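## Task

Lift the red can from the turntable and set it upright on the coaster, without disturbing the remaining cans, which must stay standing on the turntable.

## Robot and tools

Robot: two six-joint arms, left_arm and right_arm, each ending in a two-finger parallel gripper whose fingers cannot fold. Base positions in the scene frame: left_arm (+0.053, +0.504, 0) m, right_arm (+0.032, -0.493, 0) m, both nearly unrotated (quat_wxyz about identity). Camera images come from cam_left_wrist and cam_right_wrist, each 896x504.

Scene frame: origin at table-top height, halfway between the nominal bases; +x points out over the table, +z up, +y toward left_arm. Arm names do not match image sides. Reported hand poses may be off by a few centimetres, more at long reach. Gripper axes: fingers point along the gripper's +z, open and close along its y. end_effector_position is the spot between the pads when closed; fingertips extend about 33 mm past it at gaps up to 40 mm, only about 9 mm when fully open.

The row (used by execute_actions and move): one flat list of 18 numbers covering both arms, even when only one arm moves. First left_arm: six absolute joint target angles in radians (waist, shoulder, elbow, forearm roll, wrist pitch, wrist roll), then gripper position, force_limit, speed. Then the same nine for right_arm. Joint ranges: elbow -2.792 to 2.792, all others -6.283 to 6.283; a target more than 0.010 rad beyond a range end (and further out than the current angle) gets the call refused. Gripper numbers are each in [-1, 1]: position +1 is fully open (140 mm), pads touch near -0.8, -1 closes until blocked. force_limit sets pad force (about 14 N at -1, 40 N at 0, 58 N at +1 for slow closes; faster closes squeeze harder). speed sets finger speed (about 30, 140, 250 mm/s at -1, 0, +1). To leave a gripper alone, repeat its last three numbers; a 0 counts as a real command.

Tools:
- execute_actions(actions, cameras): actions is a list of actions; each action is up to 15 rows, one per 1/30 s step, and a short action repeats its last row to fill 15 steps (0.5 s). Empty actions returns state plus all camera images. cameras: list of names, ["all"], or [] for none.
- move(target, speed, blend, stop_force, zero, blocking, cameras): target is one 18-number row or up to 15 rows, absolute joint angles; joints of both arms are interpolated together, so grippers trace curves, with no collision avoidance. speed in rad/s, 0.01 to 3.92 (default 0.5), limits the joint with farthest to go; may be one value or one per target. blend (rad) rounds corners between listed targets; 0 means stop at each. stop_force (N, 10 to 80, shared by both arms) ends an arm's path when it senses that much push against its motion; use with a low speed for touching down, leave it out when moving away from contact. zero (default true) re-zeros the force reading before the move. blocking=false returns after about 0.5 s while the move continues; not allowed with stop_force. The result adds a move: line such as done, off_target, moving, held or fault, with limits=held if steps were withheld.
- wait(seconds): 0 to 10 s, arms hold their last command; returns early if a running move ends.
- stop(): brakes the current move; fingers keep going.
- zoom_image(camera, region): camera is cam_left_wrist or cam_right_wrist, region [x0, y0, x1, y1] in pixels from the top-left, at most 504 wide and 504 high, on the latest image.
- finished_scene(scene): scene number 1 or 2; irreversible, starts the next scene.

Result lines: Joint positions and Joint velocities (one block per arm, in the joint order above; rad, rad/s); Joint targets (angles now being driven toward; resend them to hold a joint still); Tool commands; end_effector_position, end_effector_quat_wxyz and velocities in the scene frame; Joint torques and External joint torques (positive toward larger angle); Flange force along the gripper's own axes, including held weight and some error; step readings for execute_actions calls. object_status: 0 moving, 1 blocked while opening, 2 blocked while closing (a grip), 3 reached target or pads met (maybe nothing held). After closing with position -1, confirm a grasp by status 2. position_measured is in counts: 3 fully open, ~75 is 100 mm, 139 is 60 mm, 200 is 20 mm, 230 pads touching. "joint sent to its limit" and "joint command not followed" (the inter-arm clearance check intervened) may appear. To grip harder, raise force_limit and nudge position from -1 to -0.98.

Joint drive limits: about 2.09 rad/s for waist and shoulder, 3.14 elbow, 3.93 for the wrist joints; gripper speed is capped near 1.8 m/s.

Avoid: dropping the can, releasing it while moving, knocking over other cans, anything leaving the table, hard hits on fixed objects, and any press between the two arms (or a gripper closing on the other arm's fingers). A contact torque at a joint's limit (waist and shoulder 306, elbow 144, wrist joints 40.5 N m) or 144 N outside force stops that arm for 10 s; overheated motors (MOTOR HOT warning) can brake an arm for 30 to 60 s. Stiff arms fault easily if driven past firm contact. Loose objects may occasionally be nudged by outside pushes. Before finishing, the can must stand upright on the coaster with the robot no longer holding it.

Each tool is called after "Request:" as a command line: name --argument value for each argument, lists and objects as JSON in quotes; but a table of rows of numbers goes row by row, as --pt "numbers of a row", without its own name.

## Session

Request:
execute_actions --actions '[]'

Scene clock: 0.00 s.
left_arm: end_effector_position=(+0.5665, +0.2818, +0.2539) position_measured=3 object_status=3 end_effector_quat_wxyz=(-0.328, +0.781, +0.205, +0.490) | right_arm: end_effector_position=(+0.4185, -0.4897, +0.3787) position_measured=3 object_status=3 end_effector_quat_wxyz=(-0.100, +0.958, +0.061, +0.263)
Joint positions: left_arm=[-1.051 0.255 2.107 1.127 1.569 -0.508] | right_arm=[-0.433 -0.555 2.163 0.465 1.187 0.89]
Joint velocities: within noise
Joint torques (N m): no reading
External joint torques (N m): no reading
Flange force (N): no reading
Joint targets: left_arm=[-1.051 0.255 2.107 1.127 1.569 -0.508] | right_arm=[-0.433 -0.555 2.163 0.465 1.187 0.890]
Tool commands: left_gripper/position=+1.0 left_gripper/force_limit=+1.0 left_gripper/speed=+1.0 right_gripper/position=+1.0 right_gripper/force_limit=+1.0 right_gripper/speed=+1.0

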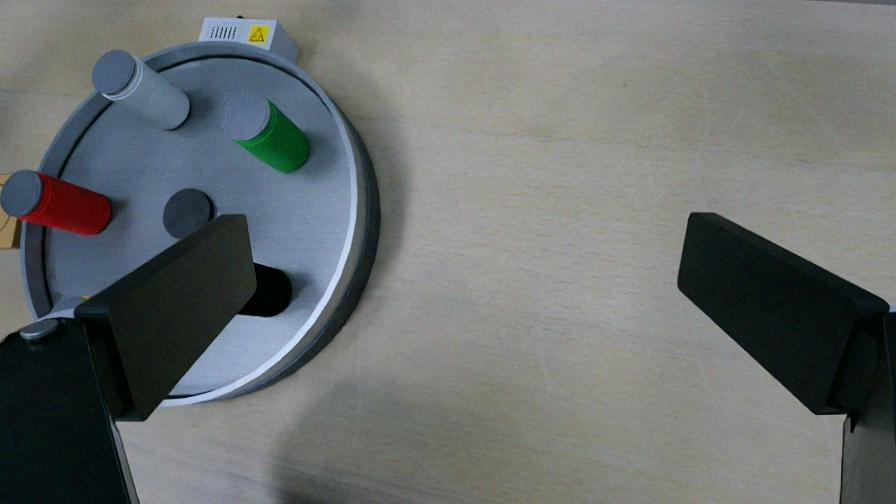

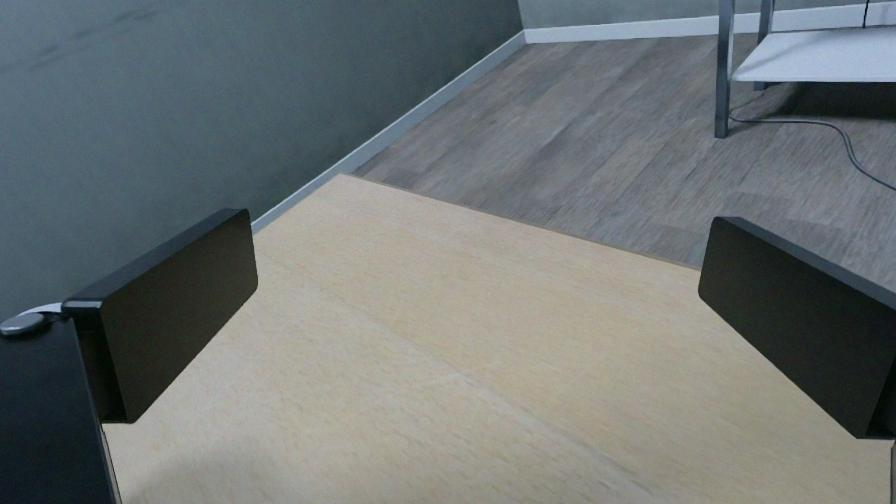

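Request:
move --target '[-0.836,0.365,1.115,0,1.662,2.306,0.2,-1,-0.3,-0.433,-0.555,2.163,0.465,1.187,0.89,1,1,1]' --speed 1.3 --cameras '["cam_right_wrist"]'

Request:
wait --seconds 0.8 --cameras '["cam_right_wrist"]'

Request:
wait --seconds 0.8 --cameras '["cam_right_wrist"]'

Request:
wait --seconds 0.8 --cameras '["cam_right_wrist"]'

Scene clock: 3.00 s.
left_arm: end_effector_position=(+0.6011, -0.0491, +0.4498) position_measured=104 object_status=3 end_effector_quat_wxyz=(+0.000, +0.708, -0.707, +0.000) | right_arm: end_effector_position=(+0.4183, -0.4898, +0.3786) position_measured=3 object_status=3 end_effector_quat_wxyz=(-0.100, +0.958, +0.060, +0.263)
Joint positions: left_arm=[-0.836 0.365 1.115 0 1.662 2.306] | right_arm=[-0.433 -0.555 2.163 0.465 1.187 0.89]
Joint torques (N m): left_arm=[-3.98 -82.21 -41.46 3.95 -0.16 0.39] | right_arm=[-2.59 13.33 -44.5 5.17 -1.07 -0.01]
External joint torques (N m): left_arm=[3.9 2.24 -1.14 0.38 0.11 -0.39] | right_arm=[2.56 -1.9 2.03 -0.24 0.22 0]
Flange force (N): left_arm=[1.9 -8.2 -2.9] | right_arm=[-1.3 -10.9 4.8]
Joint targets: left_arm=[-0.836 0.365 1.115 0.000 1.662 2.306] | right_arm=[-0.433 -0.555 2.163 0.465 1.187 0.890]
move: done
Images, in order (width x height): cam_right_wrist 896x504.

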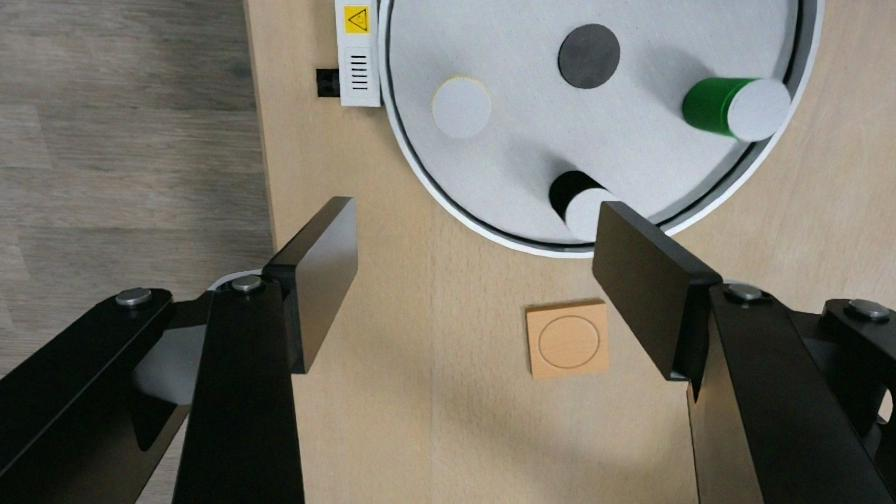

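Scene clock: 3.80 s.
left_arm: end_effector_position=(+0.6011, -0.0491, +0.4498) position_measured=104 object_status=3 end_effector_quat_wxyz=(+0.000, +0.708, -0.707, +0.000) | right_arm: end_effector_position=(+0.4183, -0.4898, +0.3786) position_measured=3 object_status=3 end_effector_quat_wxyz=(-0.100, +0.958, +0.060, +0.263)
Joint positions: left_arm=[-0.836 0.365 1.115 0 1.662 2.306] | right_arm=[-0.433 -0.555 2.163 0.465 1.187 0.89]
Joint torques (N m): left_arm=[-3.71 -81.62 -41.7 4.01 -0.33 0.27] | right_arm=[-2.34 13.31 -44.57 5.21 -1.13 -0.02]
External joint torques (N m): left_arm=[3.75 0.84 -1.11 0.35 0.29 -0.27] | right_arm=[2.29 -1.85 2.12 -0.27 0.28 0.01]
Flange force (N): left_arm=[0.2 -6.5 -2.9] | right_arm=[-1.9 -9.9 4.3]
Joint targets: left_arm=[-0.836 0.365 1.115 0.000 1.662 2.306] | right_arm=[-0.433 -0.555 2.163 0.465 1.187 0.890]
Tool commands: left_gripper/position=+0.2 left_gripper/force_limit=-1.0 left_gripper/speed=-0.3 right_gripper/position=+1.0 right_gripper/force_limit=+1.0 right_gripper/speed=+1.0
wait: 0.80 s; at rest by 0.17 s
Images, in order (width x height): cam_right_wrist 896x504.

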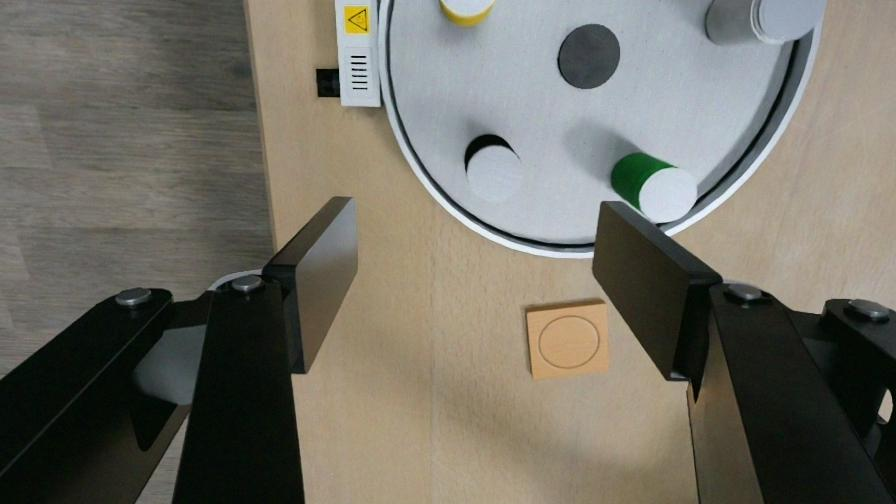

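Scene clock: 4.60 s.
left_arm: end_effector_position=(+0.6011, -0.0491, +0.4498) position_measured=104 object_status=3 end_effector_quat_wxyz=(+0.000, +0.708, -0.707, +0.000) | right_arm: end_effector_position=(+0.4183, -0.4898, +0.3786) position_measured=3 object_status=3 end_effector_quat_wxyz=(-0.100, +0.958, +0.060, +0.263)
Joint positions: left_arm=[-0.836 0.365 1.115 0 1.662 2.306] | right_arm=[-0.433 -0.555 2.163 0.465 1.187 0.89]
Joint torques (N m): left_arm=[-3.5 -82.09 -41.35 3.97 -0.2 0.32] | right_arm=[-2.18 13.49 -44.62 5.2 -1.11 -0.03]
External joint torques (N m): left_arm=[3.48 1.94 -1.16 0.36 0.17 -0.32] | right_arm=[2.34 -2.12 2.18 -0.27 0.28 0.02]
Flange force (N): left_arm=[1.9 -7.6 -3.0] | right_arm=[-2.3 -10.3 4.3]
Joint targets: left_arm=[-0.836 0.365 1.115 0.000 1.662 2.306] | right_arm=[-0.433 -0.555 2.163 0.465 1.187 0.890]
Tool commands: left_gripper/position=+0.2 left_gripper/force_limit=-1.0 left_gripper/speed=-0.3 right_gripper/position=+1.0 right_gripper/force_limit=+1.0 right_gripper/speed=+1.0
wait: 0.80 s; at rest by 0.17 s
Images, in order (width x height): cam_right_wrist 896x504.

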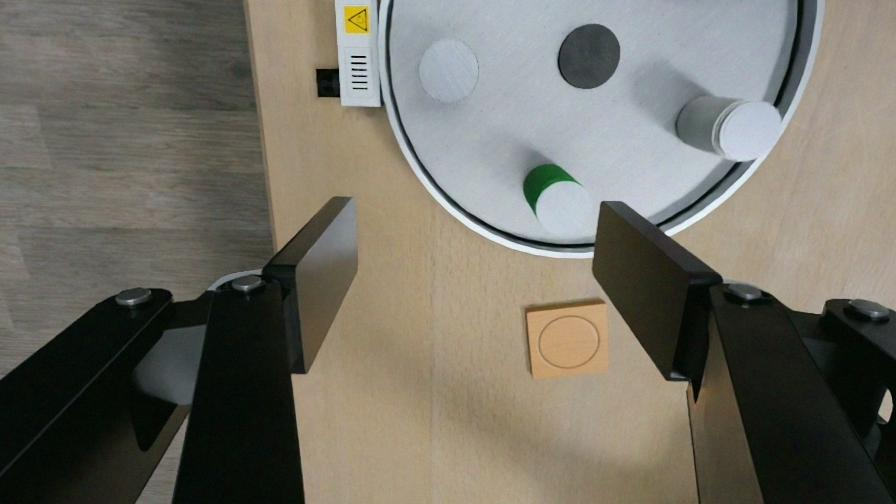

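Scene clock: 5.40 s.
left_arm: end_effector_position=(+0.6011, -0.0491, +0.4498) position_measured=104 object_status=3 end_effector_quat_wxyz=(+0.000, +0.708, -0.707, +0.000) | right_arm: end_effector_position=(+0.4183, -0.4898, +0.3786) position_measured=3 object_status=3 end_effector_quat_wxyz=(-0.100, +0.958, +0.060, +0.263)
Joint positions: left_arm=[-0.836 0.365 1.115 0 1.662 2.306] | right_arm=[-0.433 -0.555 2.163 0.465 1.187 0.89]
Joint torques (N m): left_arm=[-3.53 -82.38 -41.84 4.09 -0.28 0.29] | right_arm=[-2.54 13.59 -44.44 5.23 -1.08 -0.03]
External joint torques (N m): left_arm=[3.51 2.01 -0.86 0.25 0.23 -0.29] | right_arm=[2.52 -2.24 1.96 -0.29 0.25 0.02]
Flange force (N): left_arm=[1.4 -7.2 -2.5] | right_arm=[-1.8 -11.1 4.3]
Joint targets: left_arm=[-0.836 0.365 1.115 0.000 1.662 2.306] | right_arm=[-0.433 -0.555 2.163 0.465 1.187 0.890]
Tool commands: left_gripper/position=+0.2 left_gripper/force_limit=-1.0 left_gripper/speed=-0.3 right_gripper/position=+1.0 right_gripper/force_limit=+1.0 right_gripper/speed=+1.0
wait: 0.80 s; at rest by 0.17 s
Images, in order (width x height): cam_right_wrist 896x504.

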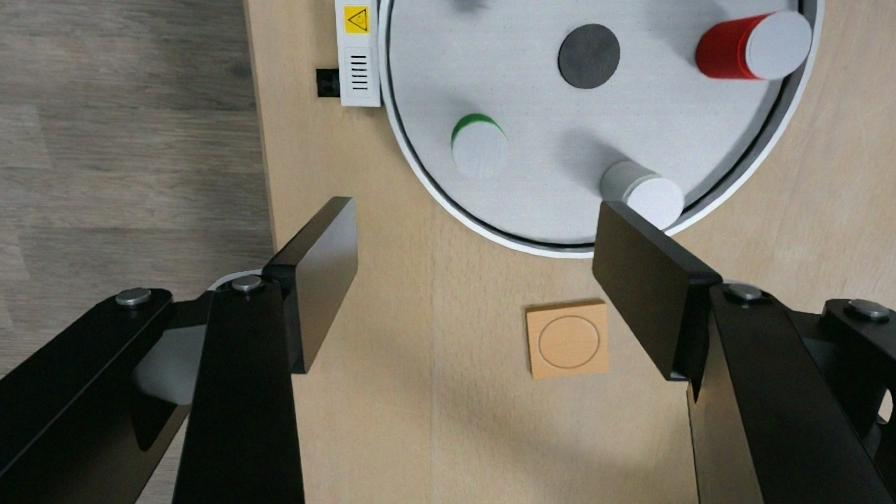

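Request:
move --pt "-0.925 0.187 1.711 0 1.244 0.646 0.2 -1 -0.3 -0.433 -0.555 2.163 0.465 1.187 0.89 1 1 1" --pt "-0.925 0.297 1.869 0 0.976 0.646 0.2 -1 -0.3 -0.433 -0.555 2.163 0.465 1.187 0.89 1 1 1" --speed '[1.4,0.5]' --blend '[0.02,0]' --cameras '["cam_right_wrist"]'

Scene clock: 8.43 s.
left_arm: end_effector_position=(+0.4691, +0.0109, +0.0995) position_measured=104 object_status=3 end_effector_quat_wxyz=(+0.000, +1.000, +0.001, +0.000) | right_arm: end_effector_position=(+0.4183, -0.4898, +0.3786) position_measured=3 object_status=3 end_effector_quat_wxyz=(-0.100, +0.958, +0.060, +0.263)
Joint positions: left_arm=[-0.925 0.297 1.869 0 0.976 0.646] | right_arm=[-0.433 -0.555 2.163 0.465 1.187 0.89]
Joint torques (N m): left_arm=[-3.51 -67.84 -34.32 3.34 -0.27 0.28] | right_arm=[-2.55 13.52 -44.45 5.22 -1.07 -0.04]
External joint torques (N m): left_arm=[3.51 1.09 -1.41 0.35 0.23 -0.28] | right_arm=[2.47 -1.82 2.04 -0.29 0.23 0.03]
Flange force (N): left_arm=[6.8 0.4 -0.6] | right_arm=[-1.3 -10.6 4.8]
Joint targets: left_arm=[-0.925 0.297 1.869 0.000 0.976 0.646] | right_arm=[-0.433 -0.555 2.163 0.465 1.187 0.890]
move: done
Images, in order (width x height): cam_right_wrist 896x504.

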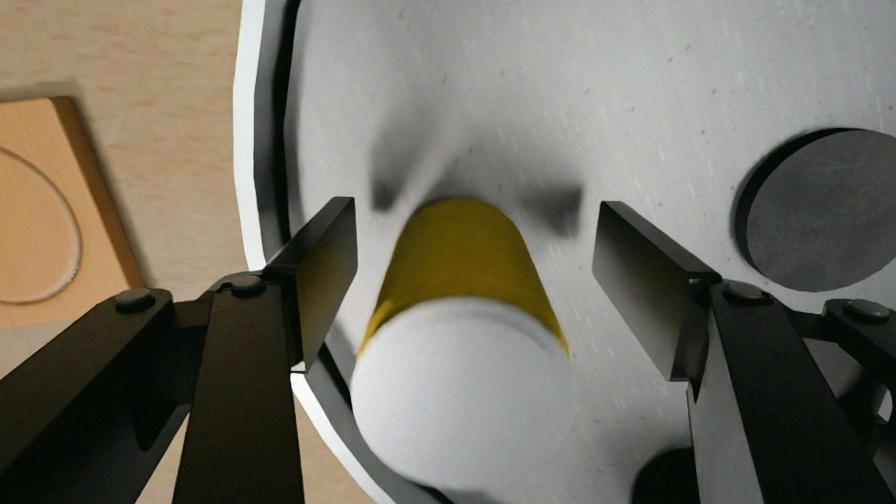

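Request:
wait --seconds 3.6 --cameras '[]'

Scene clock: 12.10 s.
left_arm: end_effector_position=(+0.4691, +0.0110, +0.0994) position_measured=104 object_status=3 end_effector_quat_wxyz=(+0.000, +1.000, +0.001, +0.000) | right_arm: end_effector_position=(+0.4183, -0.4898, +0.3786) position_measured=3 object_status=3 end_effector_quat_wxyz=(-0.100, +0.958, +0.060, +0.263)
Joint positions: left_arm=[-0.925 0.297 1.869 0 0.976 0.646] | right_arm=[-0.433 -0.555 2.163 0.465 1.187 0.89]
Joint torques (N m): left_arm=[-3.76 -67.6 -34.43 3.39 -0.34 0.33] | right_arm=[-2.17 13.4 -44.54 5.22 -1.11 0.02]
External joint torques (N m): left_arm=[3.76 1.2 -1.03 0.29 0.3 -0.33] | right_arm=[2.21 -2.02 2.05 -0.29 0.27 -0.03]
Flange force (N): left_arm=[6.7 -0.3 -0.3] | right_arm=[-2.3 -9.7 3.9]
Joint targets: left_arm=[-0.925 0.297 1.869 0.000 0.976 0.646] | right_arm=[-0.433 -0.555 2.163 0.465 1.187 0.890]
Tool commands: left_gripper/position=+0.2 left_gripper/force_limit=-1.0 left_gripper/speed=-0.3 right_gripper/position=+1.0 right_gripper/force_limit=+1.0 right_gripper/speed=+1.0
wait: 3.60 s; at rest by 0.10 s
No camera images: "cameras" was empty.

Request:
wait --seconds 1.68 --cameras '[]'

Request:
execute_actions --actions '[[[-0.925,0.297,1.869,0,0.976,0.646,-1,-1,-0.3,-0.433,-0.555,2.163,0.465,1.187,0.89,1,1,1]]]' --cameras '[]'

Request:
move --target '[-0.866,0.223,1.685,0,1.233,0.705,-1,-1,-0.3,-0.433,-0.555,2.163,0.465,1.187,0.89,1,1,1]' --speed 0.45 --cameras '["cam_right_wrist"]'

Scene clock: 13.93 s.
left_arm: end_effector_position=(+0.4691, +0.0110, +0.0994) position_measured=104 object_status=3 end_effector_quat_wxyz=(+0.000, +1.000, +0.001, +0.000) | right_arm: end_effector_position=(+0.4183, -0.4898, +0.3786) position_measured=3 object_status=3 end_effector_quat_wxyz=(-0.100, +0.958, +0.060, +0.263)
Joint positions: left_arm=[-0.925 0.297 1.869 0 0.976 0.646] | right_arm=[-0.433 -0.555 2.163 0.465 1.187 0.89]
Joint torques (N m): left_arm=[-4.1 -67.85 -34.34 3.29 -0.24 0.32] | right_arm=[-2.34 13.73 -44.59 5.19 -1.09 -0.02]
External joint torques (N m): left_arm=[4.09 1.07 -1.46 0.41 0.2 -0.32] | right_arm=[2.47 -2.51 2.11 -0.26 0.25 0.01]
Flange force (N): left_arm=[7.6 -0.1 -0.6] | right_arm=[-2.5 -11.1 4.2]
Joint targets: left_arm=[-0.925 0.297 1.869 0.000 0.976 0.646] | right_arm=[-0.433 -0.555 2.163 0.465 1.187 0.890]
Tool commands: left_gripper/position=+0.2 left_gripper/force_limit=-1.0 left_gripper/speed=-0.3 right_gripper/position=+1.0 right_gripper/force_limit=+1.0 right_gripper/speed=+1.0
wait: 1.70 s; at rest by 0.03 s
No camera images: "cameras" was empty.

Scene clock: 14.63 s.
left_arm: end_effector_position=(+0.4691, +0.0110, +0.0994) position_measured=153 object_status=2 end_effector_quat_wxyz=(+0.000, +1.000, +0.001, +0.000) | right_arm: end_effector_position=(+0.4183, -0.4898, +0.3786) position_measured=3 object_status=3 end_effector_quat_wxyz=(-0.100, +0.958, +0.060, +0.263)
Joint positions: left_arm=[-0.925 0.297 1.869 0 0.976 0.646] | right_arm=[-0.433 -0.555 2.163 0.465 1.187 0.89]
Joint torques (N m): left_arm=[-4.61 -62.93 -30.24 2.88 0.14 0.29] | right_arm=[-2.35 13.26 -44.65 5.21 -1.06 0]
External joint torques (N m): left_arm=[4.66 -3.86 -5.31 0.8 -0.17 -0.29] | right_arm=[2.35 -1.95 2.17 -0.28 0.22 -0.01]
Flange force (N): left_arm=[8.5 -0.4 -7.8] | right_arm=[-2.0 -10.2 4.6]
Joint targets: left_arm=[-0.925 0.297 1.869 0.000 0.976 0.646] | right_arm=[-0.433 -0.555 2.163 0.465 1.187 0.890]
Step readings (joint positions of left_arm | right_arm):
0: [-0.925 0.297 1.869 0.000 0.976 0.646] | [-0.433 -0.555 2.163 0.465 1.187 0.890]
1: [-0.925 0.297 1.869 0.000 0.976 0.646] | [-0.433 -0.555 2.163 0.465 1.187 0.890]
2: [-0.925 0.297 1.869 0.000 0.976 0.646] | [-0.433 -0.555 2.163 0.465 1.187 0.890]
4: [-0.925 0.297 1.869 0.000 0.976 0.646] | [-0.433 -0.555 2.163 0.465 1.187 0.890]
8: [-0.925 0.297 1.869 0.000 0.976 0.646] | [-0.433 -0.555 2.163 0.465 1.187 0.890]
15: [-0.925 0.297 1.869 0.000 0.976 0.646] | [-0.433 -0.555 2.163 0.465 1.187 0.890]
No camera images: "cameras" was empty.

Scene clock: 15.63 s.
left_arm: end_effector_position=(+0.5109, +0.0207, +0.2396) position_measured=153 object_status=2 end_effector_quat_wxyz=(+0.000, +1.000, +0.001, +0.000) | right_arm: end_effector_position=(+0.4183, -0.4898, +0.3786) position_measured=3 object_status=3 end_effector_quat_wxyz=(-0.100, +0.958, +0.060, +0.263)
Joint positions: left_arm=[-0.866 0.223 1.685 0 1.233 0.705] | right_arm=[-0.433 -0.555 2.163 0.465 1.187 0.89]
Joint torques (N m): left_arm=[-3.51 -66.12 -39.91 3.88 -0.27 0.37] | right_arm=[-2.52 13.24 -44.51 5.22 -1.11 -0.01]
External joint torques (N m): left_arm=[3.52 1.84 -0.87 0.33 0.22 -0.37] | right_arm=[2.56 -1.86 2.04 -0.28 0.27 0]
Flange force (N): left_arm=[6.8 0.3 -0.5] | right_arm=[-1.3 -10.8 4.7]
Joint targets: left_arm=[-0.866 0.223 1.685 0.000 1.233 0.705] | right_arm=[-0.433 -0.555 2.163 0.465 1.187 0.890]
move: done
Images, in order (width x height): cam_right_wrist 896x504.

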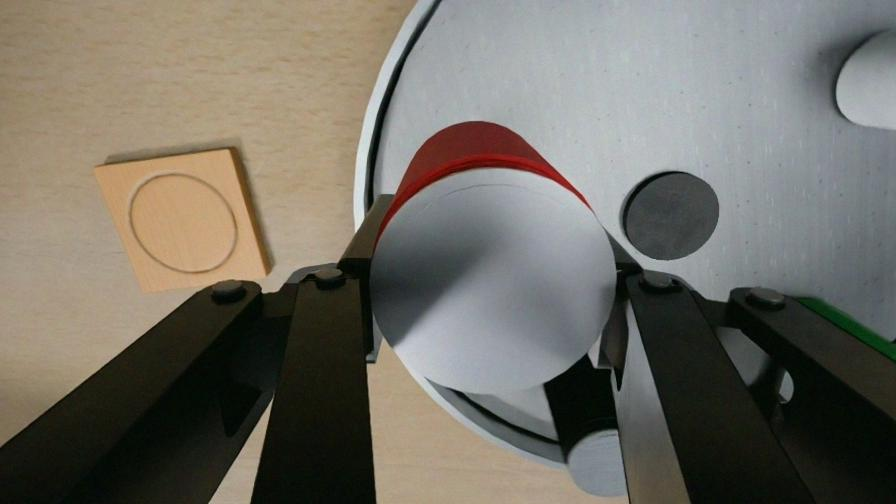

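Request:
move --pt "-0.665 -0.053 2.066 0 1.128 2.476 -1 -1 -0.3 -0.433 -0.555 2.163 0.465 1.187 0.89 1 1 1" --pt "-0.665 0.0865 2.208 0 0.847 2.476 -1 -1 -0.3 -0.433 -0.555 2.163 0.465 1.187 0.89 1 1 1" --speed '[1.2,0.3]' --blend '[0.03,0]' --cameras '["cam_right_wrist"]'

Request:
move --target '[-0.665,0.1255,2.232,0,0.784,2.476,-1,-1,-0.3,-0.433,-0.555,2.163,0.465,1.187,0.89,1,1,1]' --speed 0.04 --stop_force 12 --cameras '["cam_right_wrist"]'

Scene clock: 18.90 s.
left_arm: end_effector_position=(+0.4465, +0.2402, +0.0675) position_measured=153 object_status=2 end_effector_quat_wxyz=(+0.000, +0.708, -0.706, +0.000) | right_arm: end_effector_position=(+0.4183, -0.4898, +0.3786) position_measured=3 object_status=3 end_effector_quat_wxyz=(-0.100, +0.958, +0.060, +0.263)
Joint positions: left_arm=[-0.665 0.086 2.208 0 0.847 2.476] | right_arm=[-0.433 -0.555 2.163 0.465 1.187 0.89]
Joint torques (N m): left_arm=[-3.76 -41.99 -31.61 2.92 -0.25 0.3] | right_arm=[-2.09 13.5 -44.61 5.2 -1.08 0]
External joint torques (N m): left_arm=[3.75 0.76 -0.54 0.35 0.22 -0.3] | right_arm=[2.16 -2.25 2.13 -0.27 0.25 -0.01]
Flange force (N): left_arm=[-4.6 -6.3 0.0] | right_arm=[-2.8 -9.8 3.8]
Joint targets: left_arm=[-0.665 0.086 2.208 0.000 0.847 2.476] | right_arm=[-0.433 -0.555 2.163 0.465 1.187 0.890]
move: done
Images, in order (width x height): cam_right_wrist 896x504.

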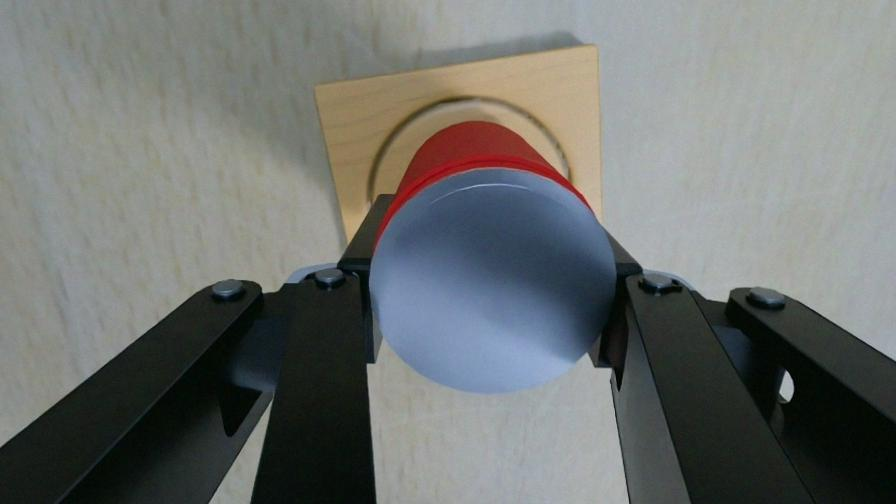

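Scene clock: 20.03 s.
left_arm: end_effector_position=(+0.4467, +0.2401, +0.0578) position_measured=153 object_status=2 end_effector_quat_wxyz=(+0.000, +0.708, -0.706, +0.000) | right_arm: end_effector_position=(+0.4183, -0.4898, +0.3786) position_measured=3 object_status=3 end_effector_quat_wxyz=(-0.100, +0.958, +0.060, +0.263)
Joint positions: left_arm=[-0.665 0.1 2.216 0 0.825 2.476] | right_arm=[-0.433 -0.555 2.163 0.465 1.187 0.89]
Joint torques (N m): left_arm=[-2.28 -31.3 -23.28 3.8 -1.79 0.24] | right_arm=[-2.41 13.29 -44.66 5.19 -1.09 0]
External joint torques (N m): left_arm=[2.27 -10.77 -8.29 -0.6 1.76 -0.24] | right_arm=[2.38 -1.77 2.22 -0.26 0.25 -0.01]
Flange force (N): left_arm=[-4.2 -1.4 -25.8] | right_arm=[-1.8 -10.1 4.7]
Joint targets: left_arm=[-0.665 0.100 2.216 0.000 0.825 2.476] | right_arm=[-0.433 -0.555 2.163 0.465 1.187 0.890]
move: contact (left_arm); left_arm: the wrist pitch is farthest, 0.041 rad from its target
Images, in order (width x height): cam_right_wrist 896x504.

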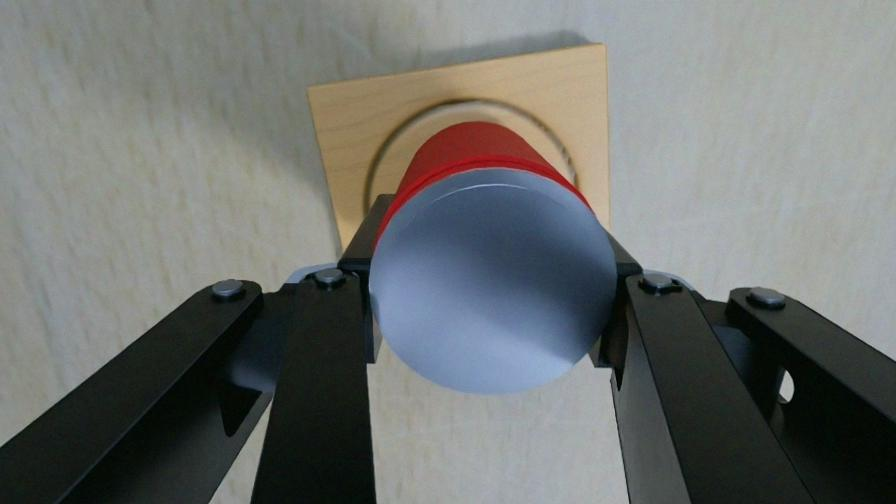

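Request:
move --pt "-0.665 0.0985 2.215 0 0.8275 2.476 -1 -1 -0.3 -0.433 -0.555 2.163 0.465 1.187 0.89 1 1 1" --pt "-0.665 0.0985 2.215 0 0.8275 2.476 0.2 -1 -1 -0.433 -0.555 2.163 0.465 1.187 0.89 1 1 1" --pt "-0.665 -0.053 2.066 0 1.128 2.476 0.2 -1 -1 -0.433 -0.555 2.163 0.465 1.187 0.89 1 1 1" --speed '[0.05,0.1,0.4]' --cameras '["cam_right_wrist"]'

Scene clock: 23.30 s.
left_arm: end_effector_position=(+0.4466, +0.2402, +0.1999) position_measured=104 object_status=3 end_effector_quat_wxyz=(+0.000, +0.708, -0.706, +0.000) | right_arm: end_effector_position=(+0.4183, -0.4898, +0.3786) position_measured=3 object_status=3 end_effector_quat_wxyz=(-0.100, +0.958, +0.060, +0.263)
Joint positions: left_arm=[-0.665 -0.053 2.066 0 1.128 2.476] | right_arm=[-0.433 -0.555 2.163 0.465 1.187 0.89]
Joint torques (N m): left_arm=[-3.71 -33.27 -37.44 3.62 -0.29 0.33] | right_arm=[-2.4 13.52 -44.5 5.19 -1.1 0.02]
External joint torques (N m): left_arm=[3.68 0.43 -1.12 0.3 0.27 -0.33] | right_arm=[2.43 -2.02 2.06 -0.26 0.26 -0.03]
Flange force (N): left_arm=[-4.2 -6.4 -1.6] | right_arm=[-1.9 -10.4 4.4]
Joint targets: left_arm=[-0.665 -0.053 2.066 0.000 1.128 2.476] | right_arm=[-0.433 -0.555 2.163 0.465 1.187 0.890]
move: done
Images, in order (width x height): cam_right_wrist 896x504.

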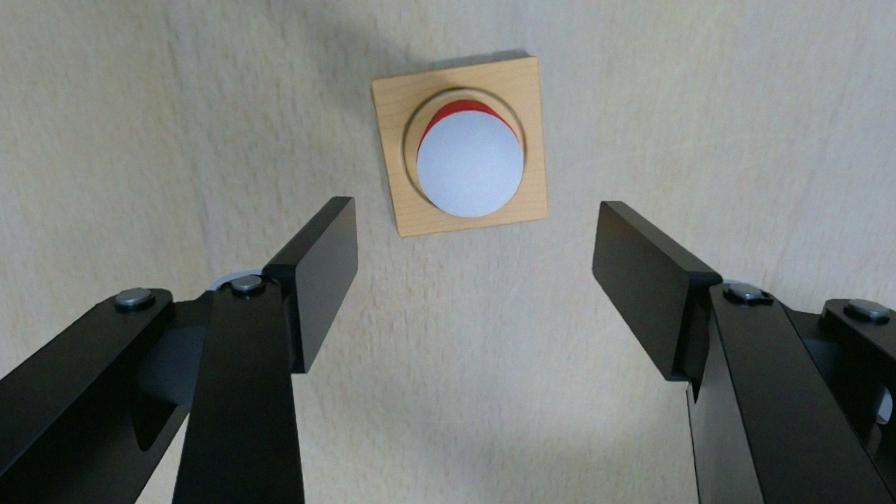

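Request:
finished_scene --scene 2

The scene is finished: the task was done.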